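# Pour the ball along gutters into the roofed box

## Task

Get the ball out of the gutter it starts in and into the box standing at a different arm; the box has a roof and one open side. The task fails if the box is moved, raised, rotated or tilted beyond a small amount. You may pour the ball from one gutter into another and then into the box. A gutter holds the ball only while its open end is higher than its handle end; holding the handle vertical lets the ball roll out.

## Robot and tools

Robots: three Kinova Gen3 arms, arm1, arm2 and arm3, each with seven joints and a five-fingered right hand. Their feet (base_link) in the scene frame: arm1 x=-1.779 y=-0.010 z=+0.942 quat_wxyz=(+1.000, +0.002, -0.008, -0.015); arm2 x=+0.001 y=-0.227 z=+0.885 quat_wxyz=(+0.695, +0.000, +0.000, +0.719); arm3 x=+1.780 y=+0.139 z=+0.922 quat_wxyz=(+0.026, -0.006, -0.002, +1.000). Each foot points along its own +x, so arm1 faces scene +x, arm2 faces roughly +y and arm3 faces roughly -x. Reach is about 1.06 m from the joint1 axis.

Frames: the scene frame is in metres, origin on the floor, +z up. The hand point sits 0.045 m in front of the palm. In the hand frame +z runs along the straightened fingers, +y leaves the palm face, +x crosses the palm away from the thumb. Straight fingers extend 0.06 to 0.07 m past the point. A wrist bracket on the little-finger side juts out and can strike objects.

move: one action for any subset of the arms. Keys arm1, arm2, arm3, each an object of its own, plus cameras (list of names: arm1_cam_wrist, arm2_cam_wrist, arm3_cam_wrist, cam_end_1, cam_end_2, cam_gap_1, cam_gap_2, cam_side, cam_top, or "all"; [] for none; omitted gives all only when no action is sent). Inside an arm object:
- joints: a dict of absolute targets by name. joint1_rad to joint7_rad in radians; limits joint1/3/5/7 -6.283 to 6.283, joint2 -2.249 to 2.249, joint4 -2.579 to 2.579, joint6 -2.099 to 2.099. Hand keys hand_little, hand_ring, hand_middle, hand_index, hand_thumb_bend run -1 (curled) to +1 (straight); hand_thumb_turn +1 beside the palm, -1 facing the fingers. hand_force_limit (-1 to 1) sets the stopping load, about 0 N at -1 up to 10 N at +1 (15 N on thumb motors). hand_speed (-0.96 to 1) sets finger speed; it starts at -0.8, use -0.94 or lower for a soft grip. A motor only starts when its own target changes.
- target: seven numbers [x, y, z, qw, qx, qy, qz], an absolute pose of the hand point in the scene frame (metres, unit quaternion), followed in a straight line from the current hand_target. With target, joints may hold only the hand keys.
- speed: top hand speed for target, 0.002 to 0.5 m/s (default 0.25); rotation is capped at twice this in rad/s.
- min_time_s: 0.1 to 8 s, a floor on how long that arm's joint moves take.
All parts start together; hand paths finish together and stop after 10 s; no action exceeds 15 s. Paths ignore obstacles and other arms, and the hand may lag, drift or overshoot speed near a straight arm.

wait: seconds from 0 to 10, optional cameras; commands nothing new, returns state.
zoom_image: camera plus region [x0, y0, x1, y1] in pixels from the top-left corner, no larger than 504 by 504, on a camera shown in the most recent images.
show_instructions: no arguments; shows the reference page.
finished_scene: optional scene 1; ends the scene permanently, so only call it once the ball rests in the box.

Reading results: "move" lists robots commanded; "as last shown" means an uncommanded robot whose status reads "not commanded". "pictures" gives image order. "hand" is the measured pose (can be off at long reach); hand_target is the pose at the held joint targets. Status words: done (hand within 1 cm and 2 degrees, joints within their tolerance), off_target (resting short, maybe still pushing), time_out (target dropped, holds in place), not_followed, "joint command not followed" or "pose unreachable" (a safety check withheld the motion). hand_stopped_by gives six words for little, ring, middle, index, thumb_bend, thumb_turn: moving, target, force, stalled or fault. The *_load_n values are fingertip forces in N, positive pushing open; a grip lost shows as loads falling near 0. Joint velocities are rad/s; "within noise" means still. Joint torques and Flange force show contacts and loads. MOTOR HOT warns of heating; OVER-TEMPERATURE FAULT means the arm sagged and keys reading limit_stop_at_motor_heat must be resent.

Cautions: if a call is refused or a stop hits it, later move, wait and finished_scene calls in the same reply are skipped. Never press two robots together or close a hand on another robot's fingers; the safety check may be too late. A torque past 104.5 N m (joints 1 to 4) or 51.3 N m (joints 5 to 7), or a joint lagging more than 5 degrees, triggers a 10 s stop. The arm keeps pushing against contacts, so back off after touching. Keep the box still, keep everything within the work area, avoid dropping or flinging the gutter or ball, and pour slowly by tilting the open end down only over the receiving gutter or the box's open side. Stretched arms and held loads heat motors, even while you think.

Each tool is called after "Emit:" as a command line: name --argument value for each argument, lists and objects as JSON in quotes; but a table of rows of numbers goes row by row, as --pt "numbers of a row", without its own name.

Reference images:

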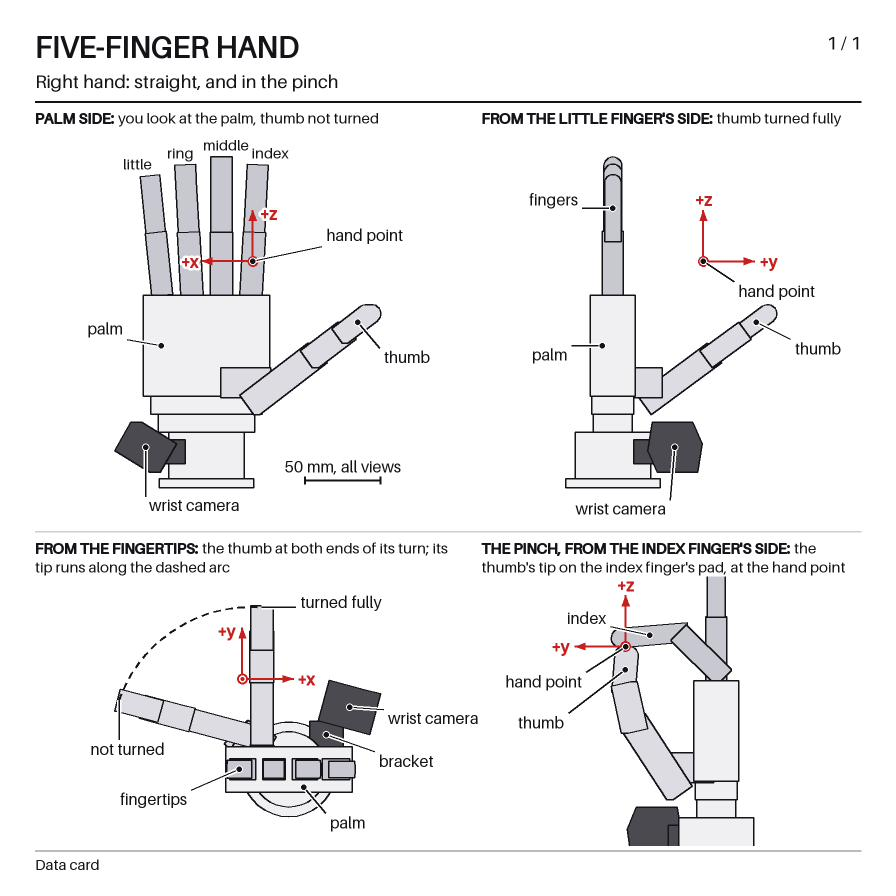

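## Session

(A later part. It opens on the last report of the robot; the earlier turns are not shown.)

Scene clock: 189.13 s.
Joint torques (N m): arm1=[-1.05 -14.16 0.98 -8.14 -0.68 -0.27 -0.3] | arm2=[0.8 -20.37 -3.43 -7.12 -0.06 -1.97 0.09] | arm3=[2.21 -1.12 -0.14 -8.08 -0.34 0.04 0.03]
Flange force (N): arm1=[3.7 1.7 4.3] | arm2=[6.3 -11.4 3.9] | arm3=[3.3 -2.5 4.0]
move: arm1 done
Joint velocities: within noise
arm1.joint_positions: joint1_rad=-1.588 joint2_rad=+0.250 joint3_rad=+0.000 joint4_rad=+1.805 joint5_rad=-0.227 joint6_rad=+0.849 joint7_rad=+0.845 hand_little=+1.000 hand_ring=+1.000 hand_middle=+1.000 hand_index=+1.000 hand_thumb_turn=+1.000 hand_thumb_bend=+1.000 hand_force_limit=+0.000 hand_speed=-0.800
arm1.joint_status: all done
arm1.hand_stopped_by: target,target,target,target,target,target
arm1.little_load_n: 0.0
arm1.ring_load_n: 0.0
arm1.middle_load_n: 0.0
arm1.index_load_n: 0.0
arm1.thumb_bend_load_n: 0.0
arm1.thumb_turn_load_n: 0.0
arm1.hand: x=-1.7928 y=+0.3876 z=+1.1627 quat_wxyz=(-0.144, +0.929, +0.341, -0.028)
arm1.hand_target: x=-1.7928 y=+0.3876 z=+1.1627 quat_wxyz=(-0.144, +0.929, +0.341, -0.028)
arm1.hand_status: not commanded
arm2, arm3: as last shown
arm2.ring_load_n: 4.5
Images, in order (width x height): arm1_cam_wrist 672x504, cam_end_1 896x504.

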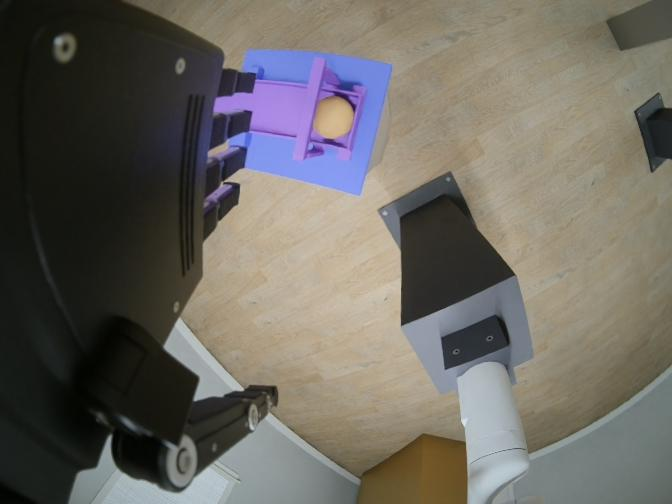

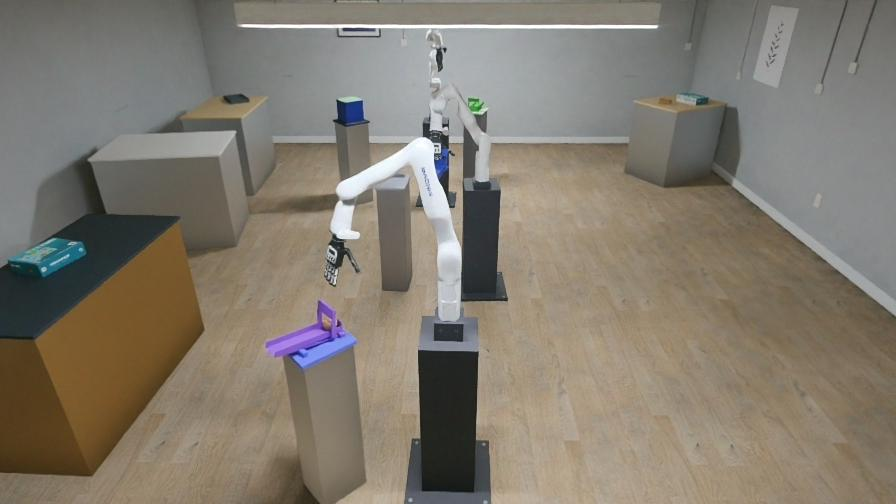

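Emit:
zoom_image --camera "arm1_cam_wrist" --region '[295, 45, 375, 105]'

Emit:
zoom_image --camera "arm1_cam_wrist" --region '[285, 120, 365, 180]'

Scaled by 6.300 from the camera's image (finer frame: 960x720).

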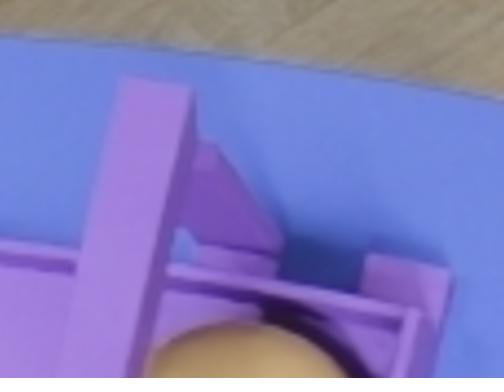

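Scaled by 6.300 from the camera's image (finer frame: 960x720).

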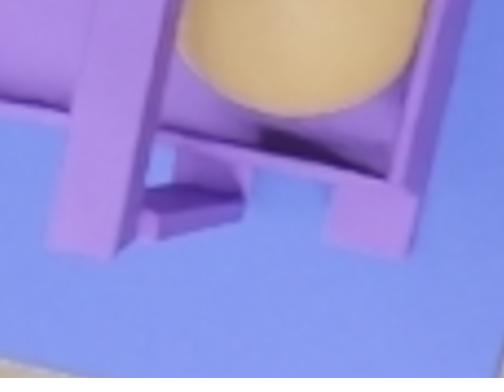

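Emit:
move --arm1 '{"joints": {"joint1_rad": -1.014, "joint2_rad": 0.85, "joint3_rad": 0.0, "joint4_rad": 2.217, "joint5_rad": 1.339, "joint6_rad": -1.494, "joint7_rad": -0.033}, "min_time_s": 4}' --cameras '["arm1_cam_wrist", "cam_end_1", "cam_gap_1"]'

Scene clock: 198.23 s.
Joint torques (N m): arm1=[-0.97 -17.21 -0.6 -1.61 -0.56 -2.2 -0.23] | arm2=[0.89 -20.42 -3.39 -7.08 -0.03 -1.97 0.04] | arm3=[2.23 -1.25 -0.25 -8.09 -0.24 0.03 0]
Flange force (N): arm1=[-1.2 6.7 -2.6] | arm2=[6.5 -11.8 3.9] | arm3=[2.9 -2.6 3.9]
move: arm1 done
Joint velocities: within noise
arm1.joint_positions: joint1_rad=-1.014 joint2_rad=+0.850 joint3_rad=+0.000 joint4_rad=+2.217 joint5_rad=+1.339 joint6_rad=-1.494 joint7_rad=-0.033 hand_little=+1.000 hand_ring=+1.000 hand_middle=+1.000 hand_index=+1.000 hand_thumb_turn=+1.000 hand_thumb_bend=+1.000 hand_force_limit=+0.000 hand_speed=-0.800
arm1.joint_status: all done
arm1.hand_stopped_by: target,target,target,target,target,target
arm1.little_load_n: 0.0
arm1.ring_load_n: 0.0
arm1.middle_load_n: 0.0
arm1.index_load_n: 0.0
arm1.thumb_bend_load_n: 0.0
arm1.thumb_turn_load_n: 0.0
arm1.hand: x=-1.8102 y=+0.4732 z=+1.1115 quat_wxyz=(-0.642, +0.673, +0.284, -0.231)
arm1.hand_target: x=-1.8102 y=+0.4732 z=+1.1115 quat_wxyz=(-0.642, +0.673, +0.284, -0.231)
arm1.hand_status: not commanded
arm2, arm3: as last shown
arm3.thumb_turn_load_n: 0.5
Images, in order (width x height): arm1_cam_wrist 672x504, cam_end_1 896x504, cam_gap_1 896x504.

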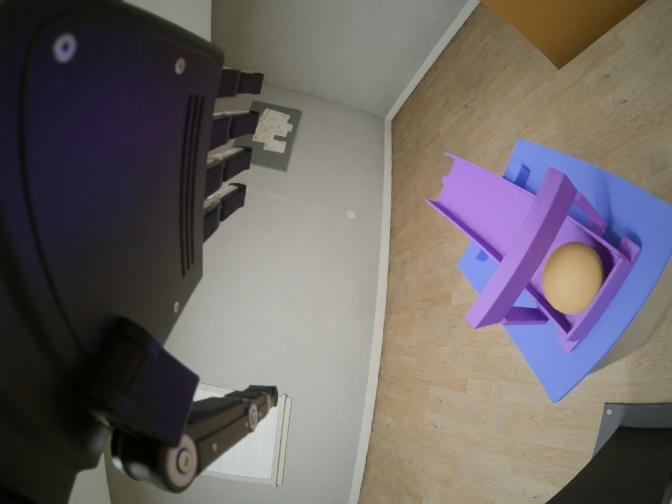

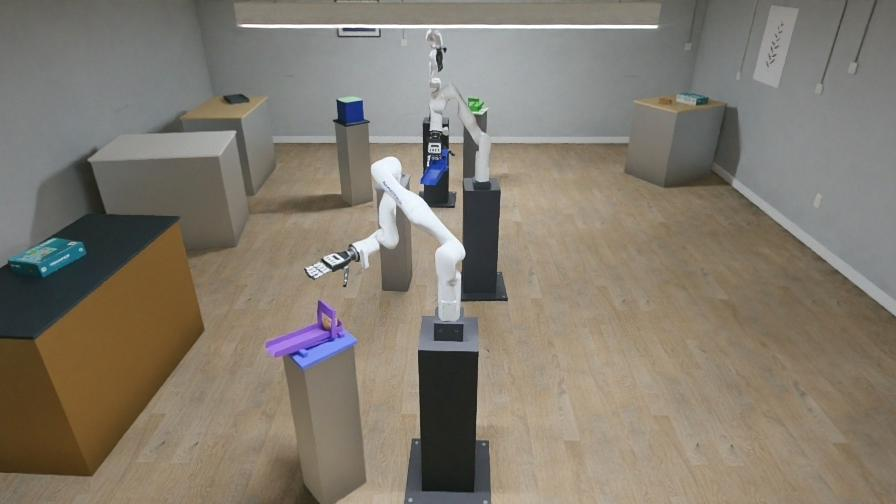

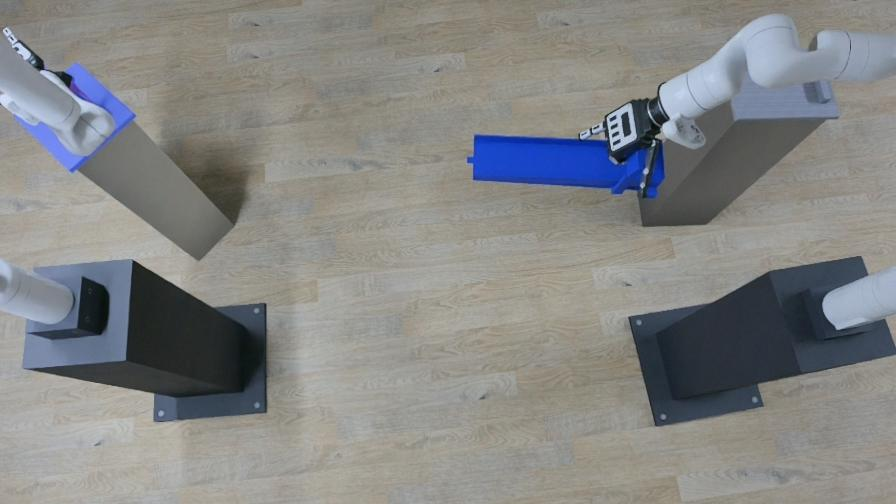

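Emit:
zoom_image --camera "arm1_cam_wrist" --region '[420, 130, 660, 360]'

Scaled by 2.100 from the camera's image (finer frame: 960x720).

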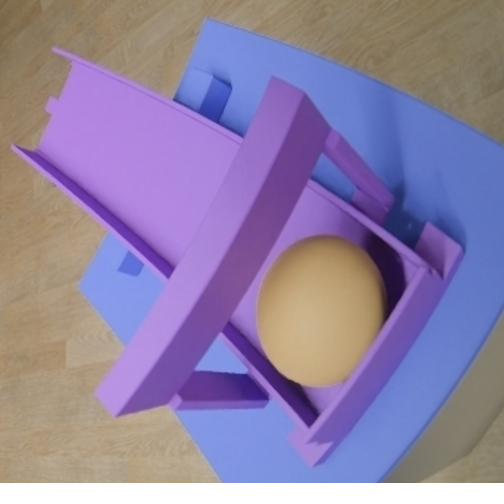

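Emit:
move --arm1 '{"target": [-1.8148, 0.4755, 1.09, 0.6334, -0.6793, -0.271, 0.2527], "speed": 0.1, "joints": {"hand_thumb_bend": 0.14, "hand_speed": -0.3, "hand_force_limit": 0.0}}'

Emit:
move --arm1 '{"joints": {"hand_thumb_turn": -1.0, "hand_speed": -0.3, "hand_index": 0.55, "hand_middle": 0.55, "hand_ring": 0.55, "hand_little": 0.55}}' --cameras '["arm1_cam_wrist", "cam_end_1"]'

Emit:
zoom_image --camera "arm1_cam_wrist" --region '[200, 100, 620, 415]'

Emit:
zoom_image --camera "cam_end_1" --region '[240, 220, 400, 380]'

Scene clock: 201.53 s.
Joint torques (N m): arm1=[-1.07 -17.59 -0.74 -1.23 -0.45 -2.27 -0.23] | arm2=[0.9 -20.43 -3.32 -7.18 0.03 -1.97 0.06] | arm3=[2.2 -1.17 -0.21 -8.17 -0.31 0.04 0]
Flange force (N): arm1=[-0.9 6.2 -2.6] | arm2=[6.2 -11.3 3.8] | arm3=[3.1 -2.7 4.3]
move: arm1 done
Joint velocities: within noise
arm1.joint_positions: joint1_rad=-1.020 joint2_rad=+0.917 joint3_rad=-0.008 joint4_rad=+2.187 joint5_rad=+1.339 joint6_rad=-1.495 joint7_rad=-0.049 hand_little=+1.000 hand_ring=+1.000 hand_middle=+1.000 hand_index=+1.000 hand_thumb_turn=+1.000 hand_thumb_bend=+0.140 hand_force_limit=+0.000 hand_speed=-0.300
arm1.joint_status: all done
arm1.hand_stopped_by: target,target,target,target,target,target
arm1.little_load_n: 0.0
arm1.ring_load_n: 0.0
arm1.middle_load_n: 0.0
arm1.index_load_n: 0.0
arm1.thumb_bend_load_n: 0.0
arm1.thumb_turn_load_n: -0.5
arm1.hand: x=-1.8148 y=+0.4755 z=+1.0900 quat_wxyz=(-0.633, +0.679, +0.271, -0.253)
arm1.hand_target: x=-1.8148 y=+0.4755 z=+1.0900 quat_wxyz=(-0.633, +0.679, +0.271, -0.253)
arm1.hand_status: done (0.000 m and 0.0 deg from the pose sent, 0.022 m and 3.1 deg at the start)
arm2, arm3: as last shown
arm2.ring_load_n: 5.0
arm2.middle_load_n: 1.0
arm3.thumb_turn_load_n: 0.0
pictures: none

Scene clock: 203.50 s.
Joint torques (N m): arm1=[-0.99 -17.63 -0.78 -1.3 -0.48 -2.27 -0.21] | arm2=[0.88 -20.38 -3.34 -7.13 -0.03 -1.96 0.12] | arm3=[2.25 -1.11 -0.16 -8.09 -0.29 0.04 0.02]
Flange force (N): arm1=[-1.0 6.2 -2.6] | arm2=[6.2 -11.5 3.9] | arm3=[3.3 -2.5 4.1]
move: arm1 done
Joint velocities: within noise
arm1.joint_positions: joint1_rad=-1.020 joint2_rad=+0.917 joint3_rad=-0.008 joint4_rad=+2.187 joint5_rad=+1.339 joint6_rad=-1.495 joint7_rad=-0.049 hand_little=+0.550 hand_ring=+0.550 hand_middle=+0.550 hand_index=+0.550 hand_thumb_turn=-1.000 hand_thumb_bend=+0.140 hand_force_limit=+0.000 hand_speed=-0.300
arm1.joint_status: all done
arm1.hand_stopped_by: target,target,target,target,target,target
arm1.little_load_n: 0.0
arm1.ring_load_n: 0.0
arm1.middle_load_n: 0.0
arm1.index_load_n: 0.0
arm1.thumb_bend_load_n: 0.5
arm1.thumb_turn_load_n: 0.0
arm1.hand: x=-1.8148 y=+0.4755 z=+1.0900 quat_wxyz=(-0.633, +0.679, +0.271, -0.253)
arm1.hand_target: x=-1.8148 y=+0.4755 z=+1.0900 quat_wxyz=(-0.633, +0.679, +0.271, -0.253)
arm1.hand_status: not commanded
arm2, arm3: as last shown
arm2.middle_load_n: 1.5
arm3.middle_load_n: -0.5
Images, in order (width x height): arm1_cam_wrist 672x504, cam_end_1 896x504.

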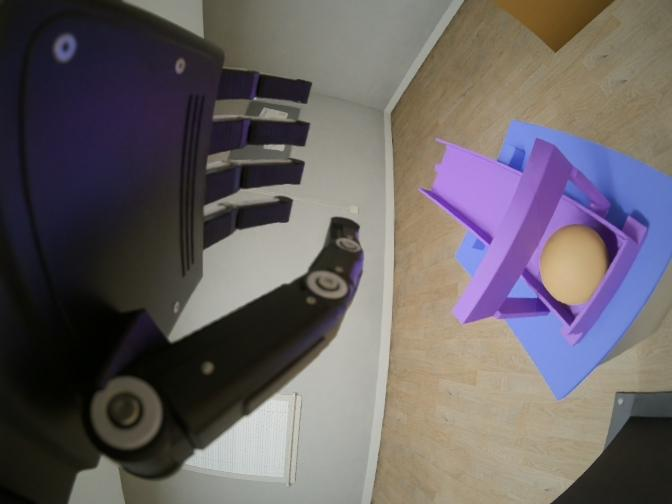

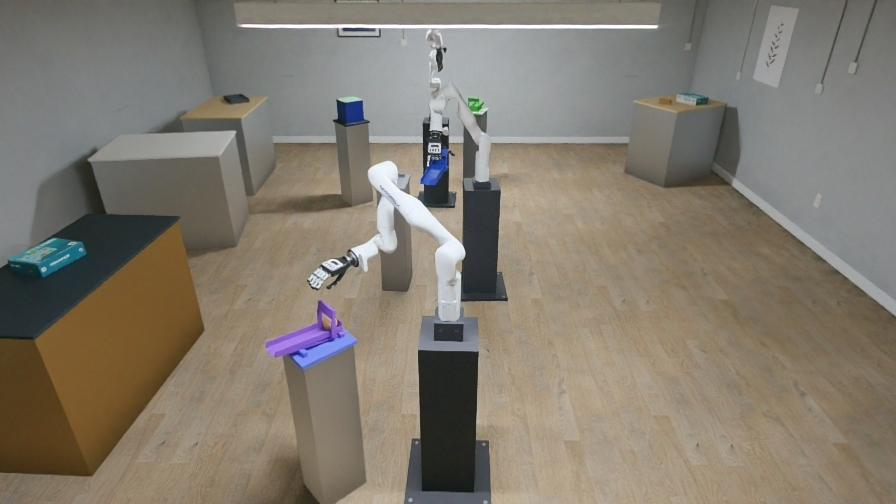

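Scaled by 1.200 from the camera's image (finer frame: 960x720).

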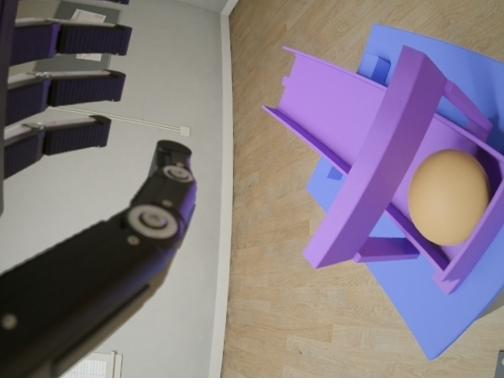

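Scaled by 3.150 from the camera's image (finer frame: 1280x720).

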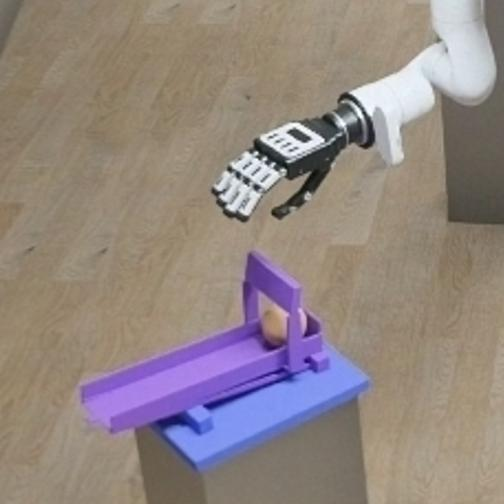

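Emit:
zoom_image --camera "arm1_cam_wrist" --region '[430, 110, 650, 350]'

Scaled by 2.100 from the camera's image (finer frame: 960x720).

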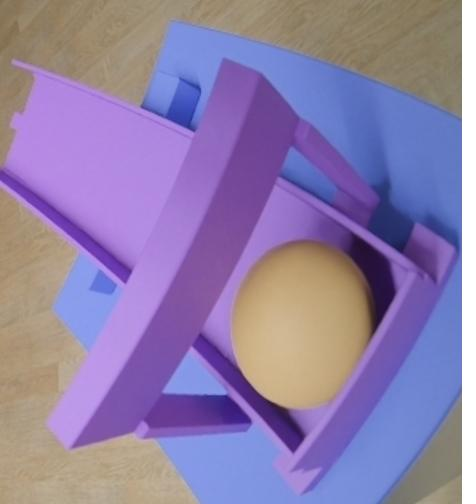

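Emit:
move --arm1 '{"target": [-1.8107, 0.4712, 1.02, 0.6334, -0.6793, -0.271, 0.2527], "speed": 0.08}' --cameras '["arm1_cam_wrist", "cam_end_1"]'

Emit:
zoom_image --camera "arm1_cam_wrist" --region '[300, 60, 620, 380]'

Emit:
zoom_image --camera "cam_end_1" --region '[260, 260, 380, 380]'

Scene clock: 205.87 s.
Joint torques (N m): arm1=[-1 -18.6 -0.96 0.02 -0.11 -2.21 -0.22] | arm2=[0.81 -20.51 -3.42 -7.15 -0.01 -1.97 0.1] | arm3=[2.42 -1.23 -0.14 -8.18 -0.31 0.06 -0.05]
Flange force (N): arm1=[-1.7 6.2 -2.4] | arm2=[6.4 -11.4 4.0] | arm3=[3.1 -2.5 4.4]
move: arm1 done
Joint velocities: within noise
arm1.joint_positions: joint1_rad=-1.006 joint2_rad=+1.118 joint3_rad=-0.007 joint4_rad=+2.133 joint5_rad=+1.347 joint6_rad=-1.528 joint7_rad=+0.094 hand_little=+0.550 hand_ring=+0.550 hand_middle=+0.550 hand_index=+0.550 hand_thumb_turn=-1.000 hand_thumb_bend=+0.140 hand_force_limit=+0.000 hand_speed=-0.300
arm1.joint_status: not commanded
arm1.hand_stopped_by: target,target,target,target,target,target
arm1.little_load_n: 0.0
arm1.ring_load_n: 0.0
arm1.middle_load_n: 0.0
arm1.index_load_n: 0.0
arm1.thumb_bend_load_n: 0.0
arm1.thumb_turn_load_n: 0.0
arm1.hand: x=-1.8107 y=+0.4712 z=+1.0200 quat_wxyz=(-0.633, +0.679, +0.271, -0.253)
arm1.hand_target: x=-1.8107 y=+0.4712 z=+1.0200 quat_wxyz=(-0.633, +0.679, +0.271, -0.253)
arm1.hand_status: done (0.000 m and 0.0 deg from the pose sent, 0.070 m and 0.0 deg at the start)
arm2, arm3: as last shown
arm2.middle_load_n: 1.0
arm2.index_load_n: 1.0
arm3.middle_load_n: 0.0
Images, in order (width x height): arm1_cam_wrist 672x504, cam_end_1 896x504.

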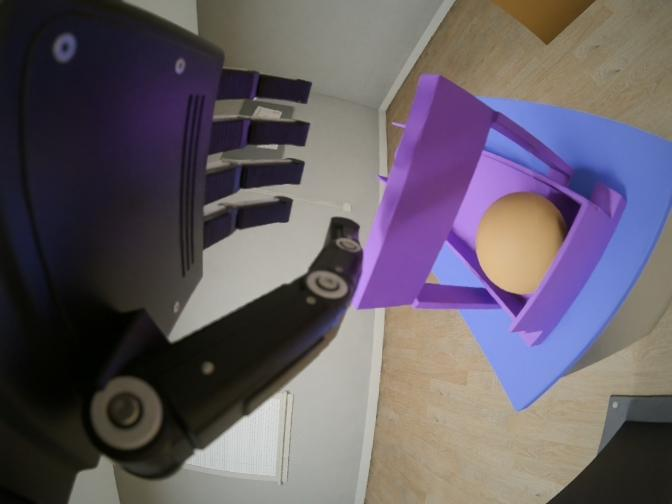

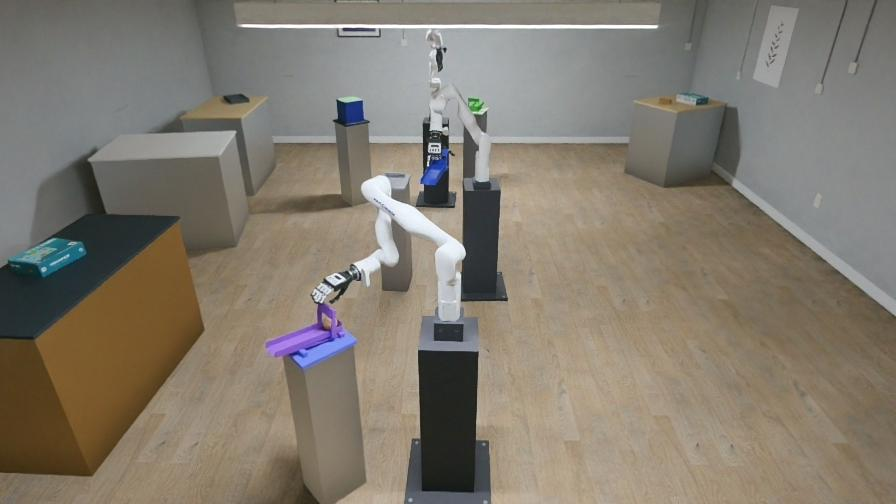

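Scaled by 1.575 from the camera's image (finer frame: 960x720).

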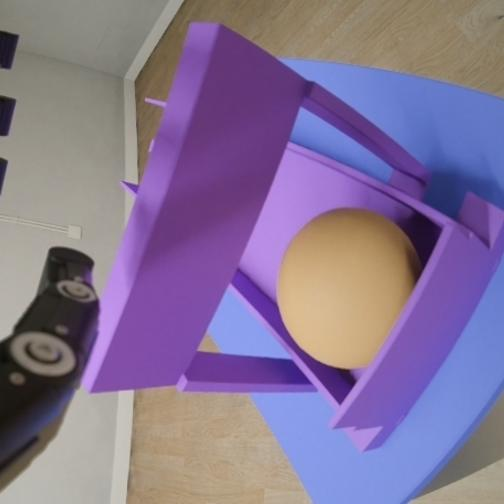

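Scaled by 4.200 from the camera's image (finer frame: 1280x720).

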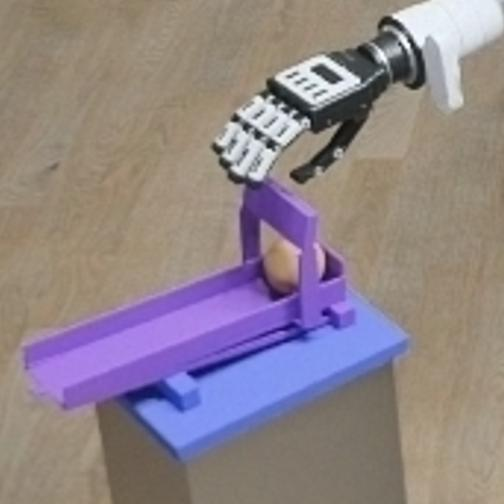

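Emit:
zoom_image --camera "arm1_cam_wrist" --region '[330, 180, 490, 340]'

Emit:
zoom_image --camera "arm1_cam_wrist" --region '[380, 60, 540, 180]'

Scaled by 3.150 from the camera's image (finer frame: 960x720).

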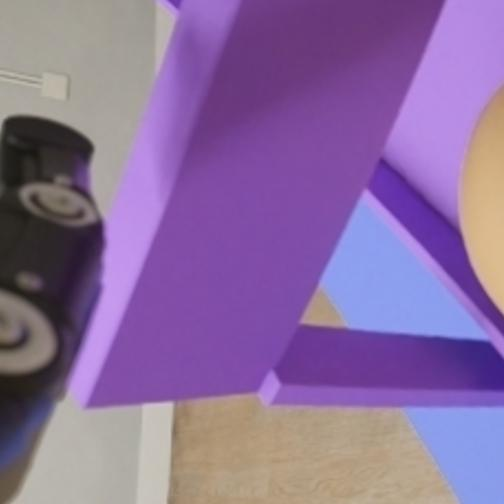

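Scaled by 3.150 from the camera's image (finer frame: 960x720).

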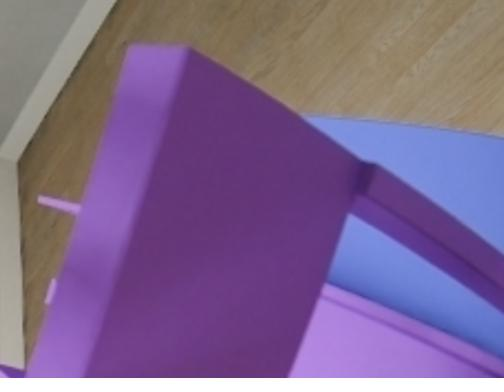

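Emit:
move --arm1 '{"target": [-1.8107, 0.4712, 0.998, 0.6334, -0.6793, -0.271, 0.2527], "speed": 0.05, "joints": {"hand_thumb_bend": 0.36, "hand_speed": -0.5}}' --cameras '["arm1_cam_wrist", "cam_end_1"]'

Emit:
zoom_image --camera "arm1_cam_wrist" --region '[260, 0, 560, 340]'

Emit:
zoom_image --camera "cam_end_1" --region '[260, 260, 380, 380]'

Scene clock: 209.57 s.
Joint torques (N m): arm1=[-0.99 -18.75 -1.07 0.31 -0.06 -2.23 -0.22] | arm2=[0.87 -20.46 -3.34 -7.18 -0.03 -1.99 0.09] | arm3=[2.24 -1.05 -0.2 -8.24 -0.3 0.02 0.01]
Flange force (N): arm1=[-1.8 5.9 -2.4] | arm2=[6.3 -11.4 3.9] | arm3=[3.4 -2.9 4.7]
move: arm1 done
Joint velocities: within noise
arm1.joint_positions: joint1_rad=-1.005 joint2_rad=+1.179 joint3_rad=-0.009 joint4_rad=+2.107 joint5_rad=+1.345 joint6_rad=-1.534 joint7_rad=+0.128 hand_little=+0.550 hand_ring=+0.550 hand_middle=+0.550 hand_index=+0.550 hand_thumb_turn=-1.000 hand_thumb_bend=+0.360 hand_force_limit=+0.000 hand_speed=-0.500
arm1.joint_status: all done
arm1.hand_stopped_by: target,target,target,target,target,target
arm1.little_load_n: 0.0
arm1.ring_load_n: 0.0
arm1.middle_load_n: 0.0
arm1.index_load_n: 0.0
arm1.thumb_bend_load_n: 0.0
arm1.thumb_turn_load_n: 0.0
arm1.hand: x=-1.8107 y=+0.4712 z=+0.9980 quat_wxyz=(-0.633, +0.679, +0.271, -0.253)
arm1.hand_target: x=-1.8107 y=+0.4712 z=+0.9980 quat_wxyz=(-0.633, +0.679, +0.271, -0.253)
arm1.hand_status: done (0.000 m and 0.0 deg from the pose sent, 0.022 m and 0.0 deg at the start)
arm2, arm3: as last shown
arm2.index_load_n: 0.5
arm2.thumb_bend_load_n: 0.5
arm3.thumb_bend_load_n: -0.5
Images, in order (width x height): arm1_cam_wrist 672x504, cam_end_1 896x504.

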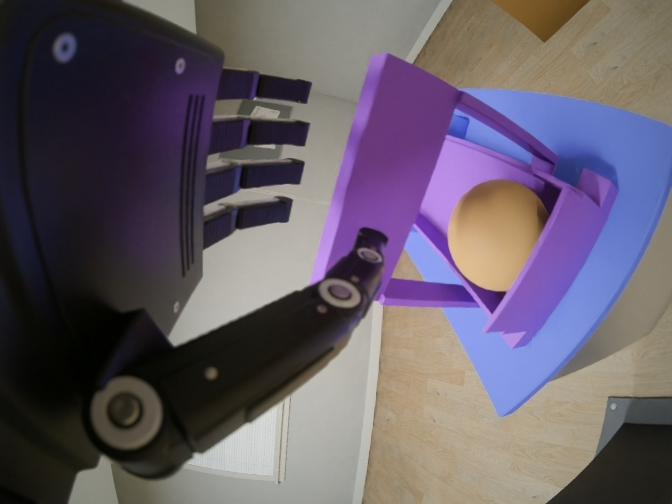

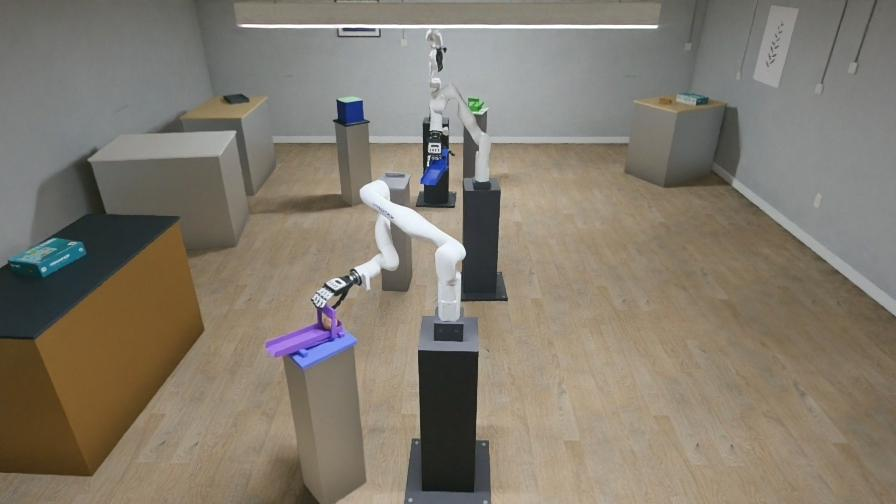

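Scaled by 1.482 from the camera's image (finer frame: 960x720).

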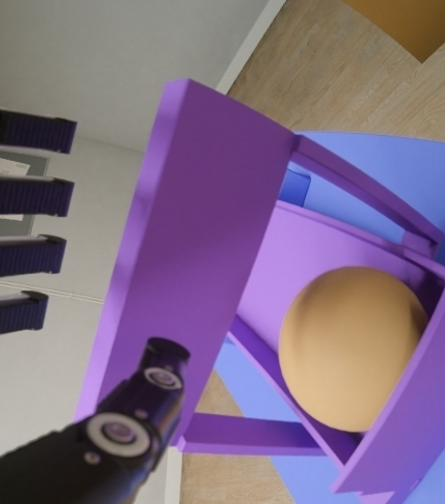

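Scaled by 4.200 from the camera's image (finer frame: 1280x720).

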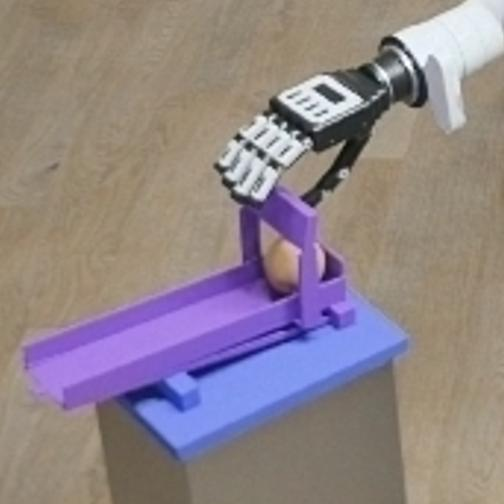

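Emit:
move --arm1 '{"target": [-1.8128, 0.4734, 0.975, 0.6334, -0.6793, -0.271, 0.2527], "speed": 0.04}' --cameras '["arm1_cam_wrist", "cam_end_1"]'

Emit:
zoom_image --camera "arm1_cam_wrist" --region '[220, 0, 520, 340]'

Emit:
zoom_image --camera "cam_end_1" --region '[260, 260, 380, 380]'

Scene clock: 211.93 s.
Joint torques (N m): arm1=[-0.93 -18.94 -1.15 0.44 0 -2.21 -0.21] | arm2=[0.88 -20.44 -3.4 -7.16 -0.07 -1.96 0.13] | arm3=[2.2 -1.2 -0.22 -8.19 -0.28 -0.03 0.03]
Flange force (N): arm1=[-2.2 5.5 -2.4] | arm2=[6.1 -11.5 4.1] | arm3=[3.2 -2.7 4.2]
move: arm1 done
Joint velocities: within noise
arm1.joint_positions: joint1_rad=-1.010 joint2_rad=+1.241 joint3_rad=-0.014 joint4_rad=+2.073 joint5_rad=+1.337 joint6_rad=-1.537 joint7_rad=+0.157 hand_little=+0.550 hand_ring=+0.550 hand_middle=+0.550 hand_index=+0.550 hand_thumb_turn=-1.000 hand_thumb_bend=+0.360 hand_force_limit=+0.000 hand_speed=-0.500
arm1.joint_status: not commanded
arm1.hand_stopped_by: target,target,target,target,target,target
arm1.little_load_n: 0.0
arm1.ring_load_n: 0.0
arm1.middle_load_n: 0.0
arm1.index_load_n: 0.0
arm1.thumb_bend_load_n: 0.0
arm1.thumb_turn_load_n: 0.0
arm1.hand: x=-1.8128 y=+0.4734 z=+0.9750 quat_wxyz=(-0.633, +0.679, +0.271, -0.253)
arm1.hand_target: x=-1.8128 y=+0.4734 z=+0.9750 quat_wxyz=(-0.633, +0.679, +0.271, -0.253)
arm1.hand_status: done (0.000 m and 0.0 deg from the pose sent, 0.023 m and 0.0 deg at the start)
arm2, arm3: as last shown
arm2.middle_load_n: 1.5
arm2.thumb_bend_load_n: 0.0
arm3.thumb_bend_load_n: 0.0
Images, in order (width x height): arm1_cam_wrist 672x504, cam_end_1 896x504.

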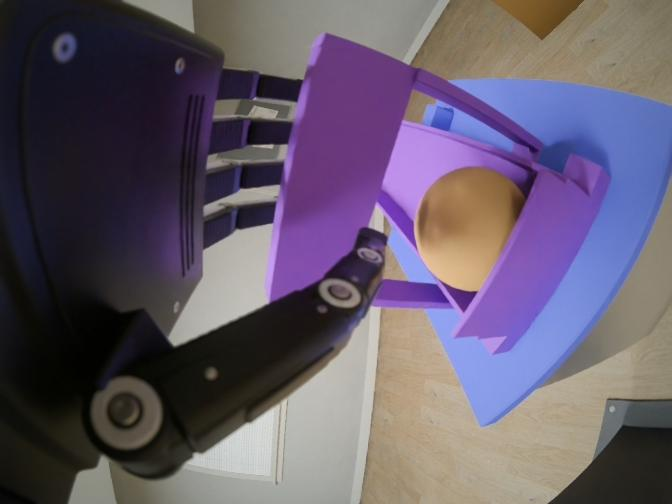

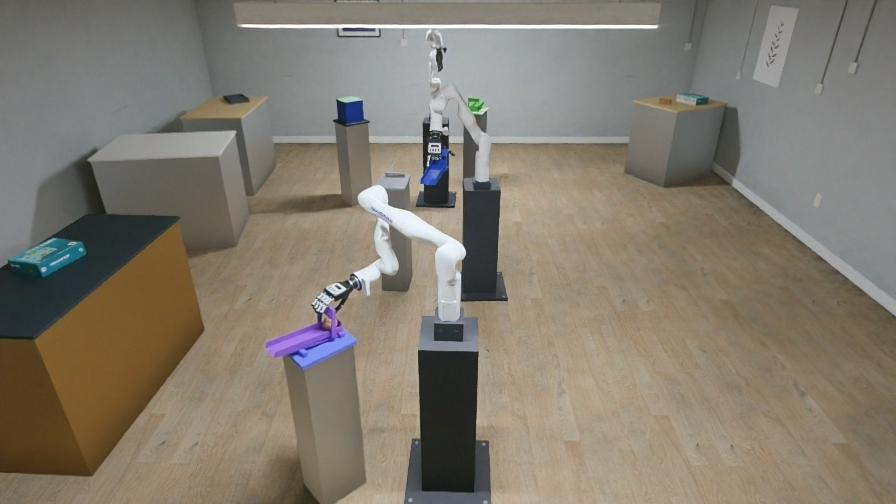

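Scaled by 1.482 from the camera's image (finer frame: 960x720).

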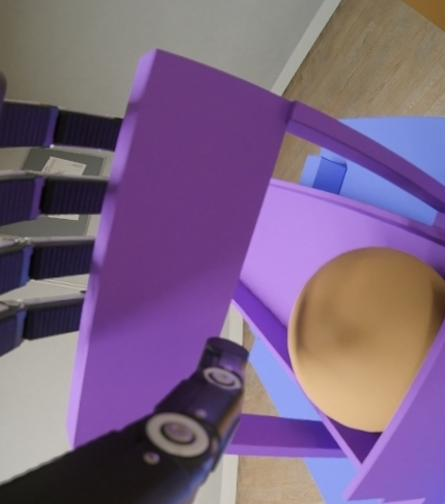

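Scaled by 4.200 from the camera's image (finer frame: 1280x720).

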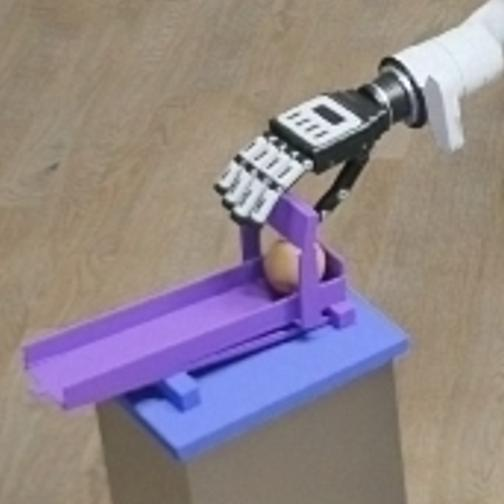

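Emit:
move --arm1 '{"joints": {"hand_index": 0.05, "hand_middle": 0.05, "hand_ring": 0.05, "hand_little": 0.05, "hand_force_limit": -0.8, "hand_speed": -0.9}}' --cameras '["arm1_cam_wrist", "cam_end_1"]'

Emit:
zoom_image --camera "arm1_cam_wrist" --region '[220, 0, 520, 340]'

Scene clock: 215.53 s.
Joint torques (N m): arm1=[-0.94 -19.03 -1.15 0.48 0.03 -2.2 -0.26] | arm2=[0.85 -20.47 -3.34 -7.18 -0.04 -1.93 0.04] | arm3=[2.2 -1.25 -0.26 -8.21 -0.28 0.07 0.05]
Flange force (N): arm1=[-2.3 5.8 -2.3] | arm2=[6.4 -11.2 4.0] | arm3=[3.0 -2.6 4.5]
move: arm1 done
Joint velocities: within noise
arm1.joint_positions: joint1_rad=-1.010 joint2_rad=+1.241 joint3_rad=-0.014 joint4_rad=+2.073 joint5_rad=+1.337 joint6_rad=-1.537 joint7_rad=+0.157 hand_little=+0.050 hand_ring=+0.050 hand_middle=+0.050 hand_index=+0.050 hand_thumb_turn=-1.000 hand_thumb_bend=+0.360 hand_force_limit=-0.800 hand_speed=-0.900
arm1.joint_status: all done
arm1.hand_stopped_by: target,target,target,target,target,target
arm1.little_load_n: 0.0
arm1.ring_load_n: 0.0
arm1.middle_load_n: 0.0
arm1.index_load_n: 0.0
arm1.thumb_bend_load_n: 0.0
arm1.thumb_turn_load_n: 0.0
arm1.hand: x=-1.8128 y=+0.4734 z=+0.9750 quat_wxyz=(-0.633, +0.679, +0.271, -0.253)
arm1.hand_target: x=-1.8128 y=+0.4734 z=+0.9750 quat_wxyz=(-0.633, +0.679, +0.271, -0.253)
arm1.hand_status: not commanded
arm2.joint_positions: joint1_rad=-0.458 joint2_rad=+0.631 joint3_rad=-0.976 joint4_rad=+1.201 joint5_rad=+0.435 joint6_rad=+0.948 joint7_rad=+0.132 hand_little=+1.000 hand_ring=-0.939 hand_middle=-0.914 hand_index=-0.896 hand_thumb_turn=+1.000 hand_thumb_bend=+1.000 hand_force_limit=+0.000 hand_speed=-0.900
arm2.joint_status: not commanded
arm2.hand_stopped_by: target,force,force,force,target,target
arm2.little_load_n: -0.5
arm2.ring_load_n: 5.0
arm2.middle_load_n: 1.0
arm2.index_load_n: 0.5
arm2.thumb_bend_load_n: 0.0
arm2.thumb_turn_load_n: -3.0
arm2.hand: x=-0.5500 y=+0.0500 z=+1.2000 quat_wxyz=(-0.222, +0.703, +0.644, -0.203)
arm2.hand_target: x=-0.5500 y=+0.0500 z=+1.2000 quat_wxyz=(-0.222, +0.703, +0.644, -0.203)
arm2.hand_status: not commanded
arm3.joint_positions: joint1_rad=-0.183 joint2_rad=-0.256 joint3_rad=-0.047 joint4_rad=+1.438 joint5_rad=-0.129 joint6_rad=+2.035 joint7_rad=-2.297 hand_little=+1.000 hand_ring=+1.000 hand_middle=+1.000 hand_index=+1.000 hand_thumb_turn=+1.000 hand_thumb_bend=+1.000 hand_force_limit=+0.000 hand_speed=-0.800
arm3.joint_status: not commanded
arm3.hand_stopped_by: target,target,target,target,target,target
arm3.little_load_n: 0.0
arm3.ring_load_n: 0.0
arm3.middle_load_n: 0.0
arm3.index_load_n: 0.0
arm3.thumb_bend_load_n: 0.0
arm3.thumb_turn_load_n: 0.0
arm3.hand: x=+1.5652 y=+0.0565 z=+1.4091 quat_wxyz=(+0.027, +0.967, -0.246, +0.062)
arm3.hand_target: x=+1.5652 y=+0.0565 z=+1.4091 quat_wxyz=(+0.027, +0.967, -0.246, +0.062)
arm3.hand_status: not commanded
Images, in order (width x height): arm1_cam_wrist 672x504, cam_end_1 896x504.

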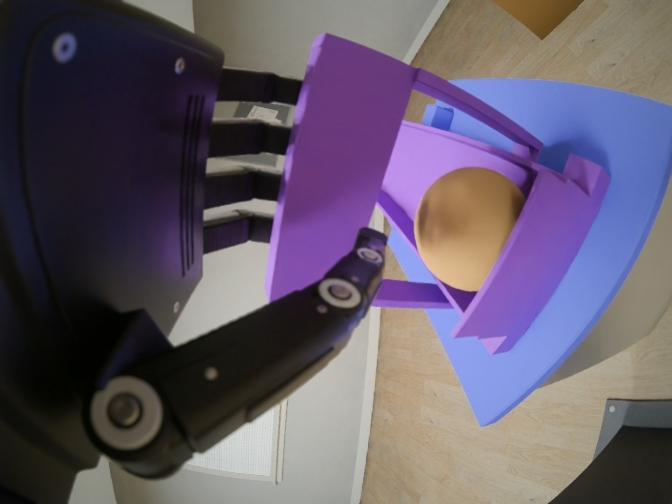

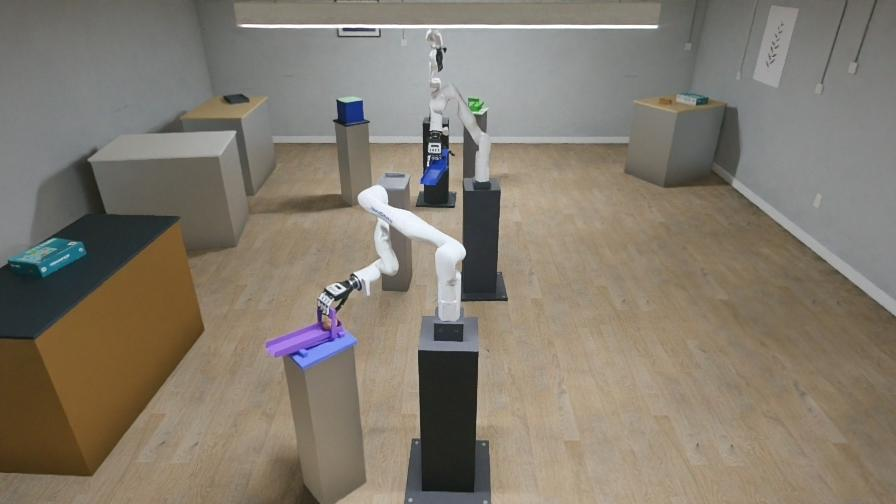

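Scaled by 1.482 from the camera's image (finer frame: 960x720).

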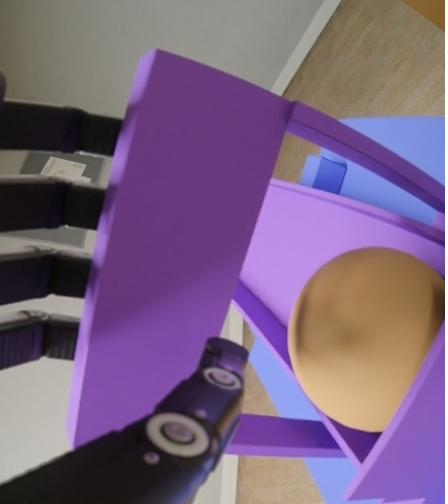

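I'm continuing arm1's grasp of the purple gutter by closing the thumb gently.

Emit:
move --arm1 '{"joints": {"hand_thumb_bend": 0.2, "hand_force_limit": -0.8, "hand_speed": -0.9}}' --cameras '["arm1_cam_wrist", "cam_end_1"]'

Scene clock: 218.77 s.
Joint torques (N m): arm1=[-0.95 -18.96 -1.23 0.48 0.01 -2.16 -0.28] | arm2=[0.83 -20.46 -3.4 -7.2 -0.05 -1.97 0.08] | arm3=[2.26 -1.13 -0.22 -8.07 -0.27 0.06 -0.03]
Flange force (N): arm1=[-2.3 5.7 -2.5] | arm2=[6.2 -11.2 4.0] | arm3=[3.1 -2.7 4.0]
move: arm1 done
Joint velocities: within noise
arm1.joint_positions: joint1_rad=-1.010 joint2_rad=+1.241 joint3_rad=-0.014 joint4_rad=+2.073 joint5_rad=+1.337 joint6_rad=-1.537 joint7_rad=+0.157 hand_little=+0.050 hand_ring=+0.050 hand_middle=+0.050 hand_index=+0.050 hand_thumb_turn=-1.000 hand_thumb_bend=+0.200 hand_force_limit=-0.800 hand_speed=-0.900
arm1.joint_status: all done
arm1.hand_stopped_by: target,target,target,target,target,target
arm1.little_load_n: 0.0
arm1.ring_load_n: 0.0
arm1.middle_load_n: 0.0
arm1.index_load_n: -0.5
arm1.thumb_bend_load_n: 0.0
arm1.thumb_turn_load_n: 0.0
arm1.hand: x=-1.8128 y=+0.4734 z=+0.9750 quat_wxyz=(-0.633, +0.679, +0.271, -0.253)
arm1.hand_target: x=-1.8128 y=+0.4734 z=+0.9750 quat_wxyz=(-0.633, +0.679, +0.271, -0.253)
arm1.hand_status: not commanded
arm2, arm3: as last shown
arm2.little_load_n: 0.0
arm2.index_load_n: 1.0
arm3.thumb_bend_load_n: 0.5
arm3.thumb_turn_load_n: -0.5
Images, in order (width x height): arm1_cam_wrist 672x504, cam_end_1 896x504.

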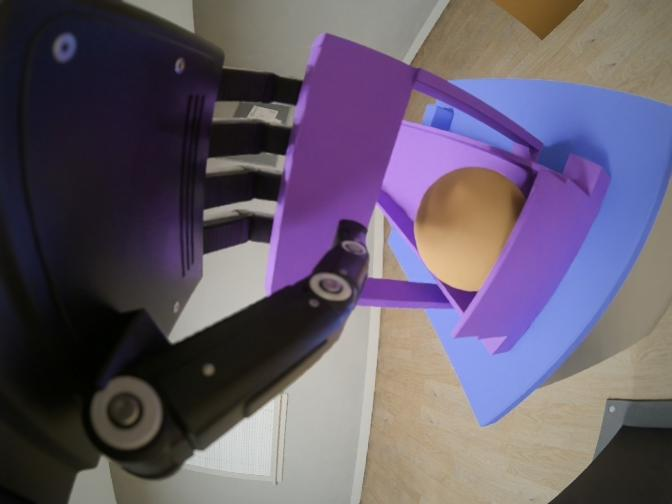

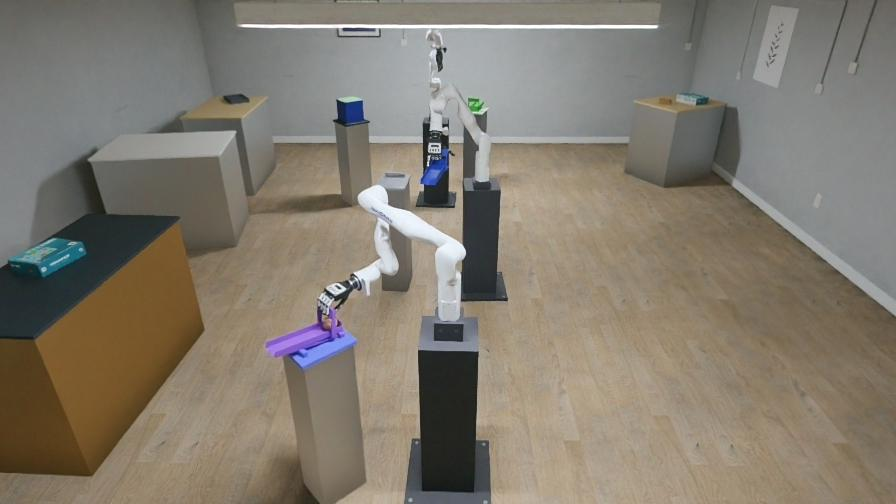

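Emit:
zoom_image --camera "arm1_cam_wrist" --region '[200, 20, 620, 370]'

Emit:
zoom_image --camera "cam_end_1" --region '[240, 250, 400, 400]'

Scaled by 1.200 from the camera's image (finer frame: 960x720).

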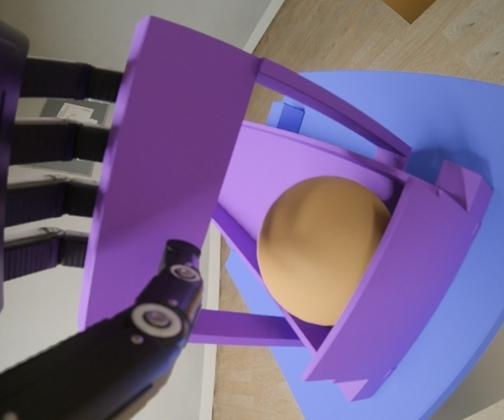

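Scaled by 3.150 from the camera's image (finer frame: 1280x720).

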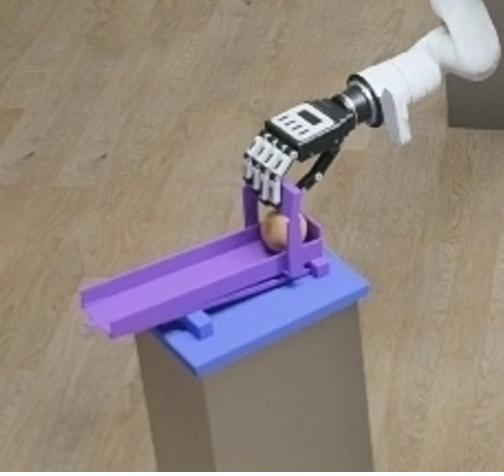

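Emit:
move --arm1 '{"joints": {"hand_thumb_bend": 0.08, "hand_force_limit": -0.75, "hand_speed": -0.9}}' --cameras '["arm1_cam_wrist"]'

Scene clock: 220.30 s.
Joint torques (N m): arm1=[-1.09 -18.97 -1.23 0.4 0.01 -2.2 -0.21] | arm2=[0.86 -20.45 -3.34 -7.13 -0.02 -1.99 0.07] | arm3=[2.3 -1.09 -0.19 -8.13 -0.31 0.07 0.01]
Flange force (N): arm1=[-2.3 5.5 -2.8] | arm2=[6.4 -11.6 3.9] | arm3=[3.3 -2.7 4.4]
move: arm1 done
Joint velocities: within noise
arm1.joint_positions: joint1_rad=-1.010 joint2_rad=+1.241 joint3_rad=-0.014 joint4_rad=+2.073 joint5_rad=+1.337 joint6_rad=-1.537 joint7_rad=+0.157 hand_little=+0.050 hand_ring=+0.050 hand_middle=+0.050 hand_index=+0.050 hand_thumb_turn=-1.000 hand_thumb_bend=+0.080 hand_force_limit=-0.750 hand_speed=-0.900
arm1.joint_status: all done
arm1.hand_stopped_by: target,target,target,target,target,target
arm1.little_load_n: 0.0
arm1.ring_load_n: 0.0
arm1.middle_load_n: 0.0
arm1.index_load_n: 0.0
arm1.thumb_bend_load_n: 0.0
arm1.thumb_turn_load_n: 0.0
arm1.hand: x=-1.8128 y=+0.4734 z=+0.9750 quat_wxyz=(-0.633, +0.679, +0.271, -0.253)
arm1.hand_target: x=-1.8128 y=+0.4734 z=+0.9750 quat_wxyz=(-0.633, +0.679, +0.271, -0.253)
arm1.hand_status: not commanded
arm2, arm3: as last shown
arm2.middle_load_n: 1.5
arm2.index_load_n: 0.5
arm3.thumb_bend_load_n: 0.0
arm3.thumb_turn_load_n: 0.0
Images, in order (width x height): arm1_cam_wrist 672x504.

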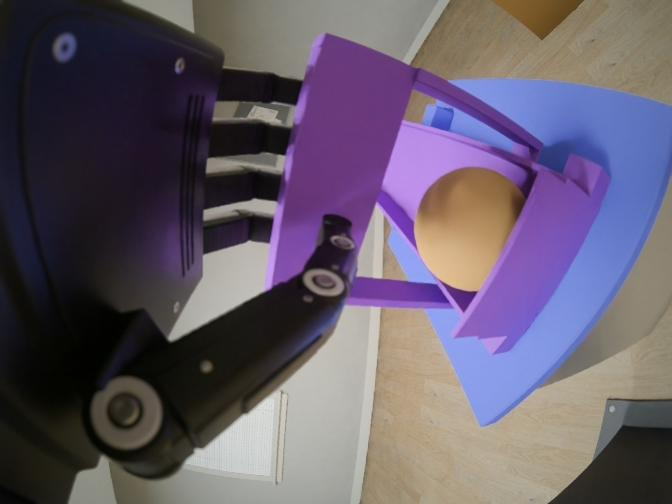

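Emit:
move --arm1 '{"joints": {"hand_thumb_bend": -0.02, "hand_force_limit": -0.75, "hand_speed": -0.9}}' --cameras '["arm1_cam_wrist"]'

Scene clock: 221.57 s.
Joint torques (N m): arm1=[-1.16 -19.24 -1.53 0.4 -0.02 -2.49 -0.3] | arm2=[0.84 -20.37 -3.25 -7.23 0.01 -1.94 0.08] | arm3=[2.27 -1.07 -0.24 -8.1 -0.27 0.07 -0.01]
Flange force (N): arm1=[-2.4 6.3 -3.1] | arm2=[6.1 -10.7 3.7] | arm3=[3.2 -2.8 4.2]
move: arm1 done
Joint velocities: within noise
arm1.joint_positions: joint1_rad=-1.010 joint2_rad=+1.241 joint3_rad=-0.014 joint4_rad=+2.073 joint5_rad=+1.337 joint6_rad=-1.537 joint7_rad=+0.157 hand_little=+0.050 hand_ring=+0.050 hand_middle=+0.050 hand_index=+0.050 hand_thumb_turn=-1.000 hand_thumb_bend=-0.019 hand_force_limit=-0.750 hand_speed=-0.900
arm1.joint_status: all done
arm1.hand_stopped_by: target,target,target,target,target,target
arm1.little_load_n: 0.0
arm1.ring_load_n: 0.0
arm1.middle_load_n: 0.0
arm1.index_load_n: 0.0
arm1.thumb_bend_load_n: 1.0
arm1.thumb_turn_load_n: 0.5
arm1.hand: x=-1.8128 y=+0.4734 z=+0.9750 quat_wxyz=(-0.633, +0.679, +0.271, -0.253)
arm1.hand_target: x=-1.8128 y=+0.4734 z=+0.9750 quat_wxyz=(-0.633, +0.679, +0.271, -0.253)
arm1.hand_status: not commanded
arm2, arm3: as last shown
arm2.middle_load_n: 1.0
arm2.index_load_n: 1.0
Images, in order (width x height): arm1_cam_wrist 672x504.

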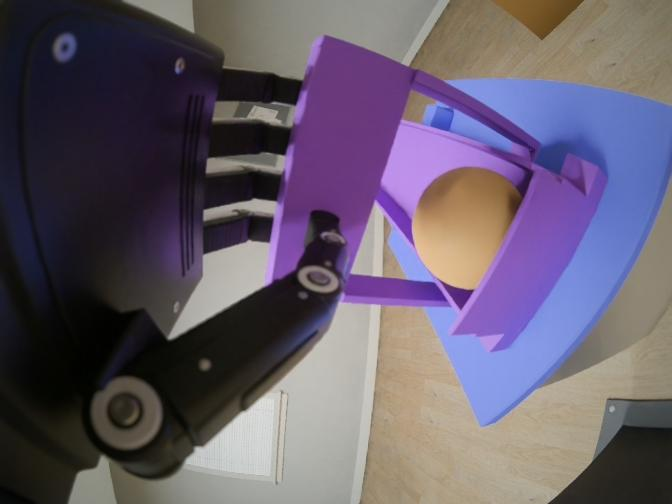

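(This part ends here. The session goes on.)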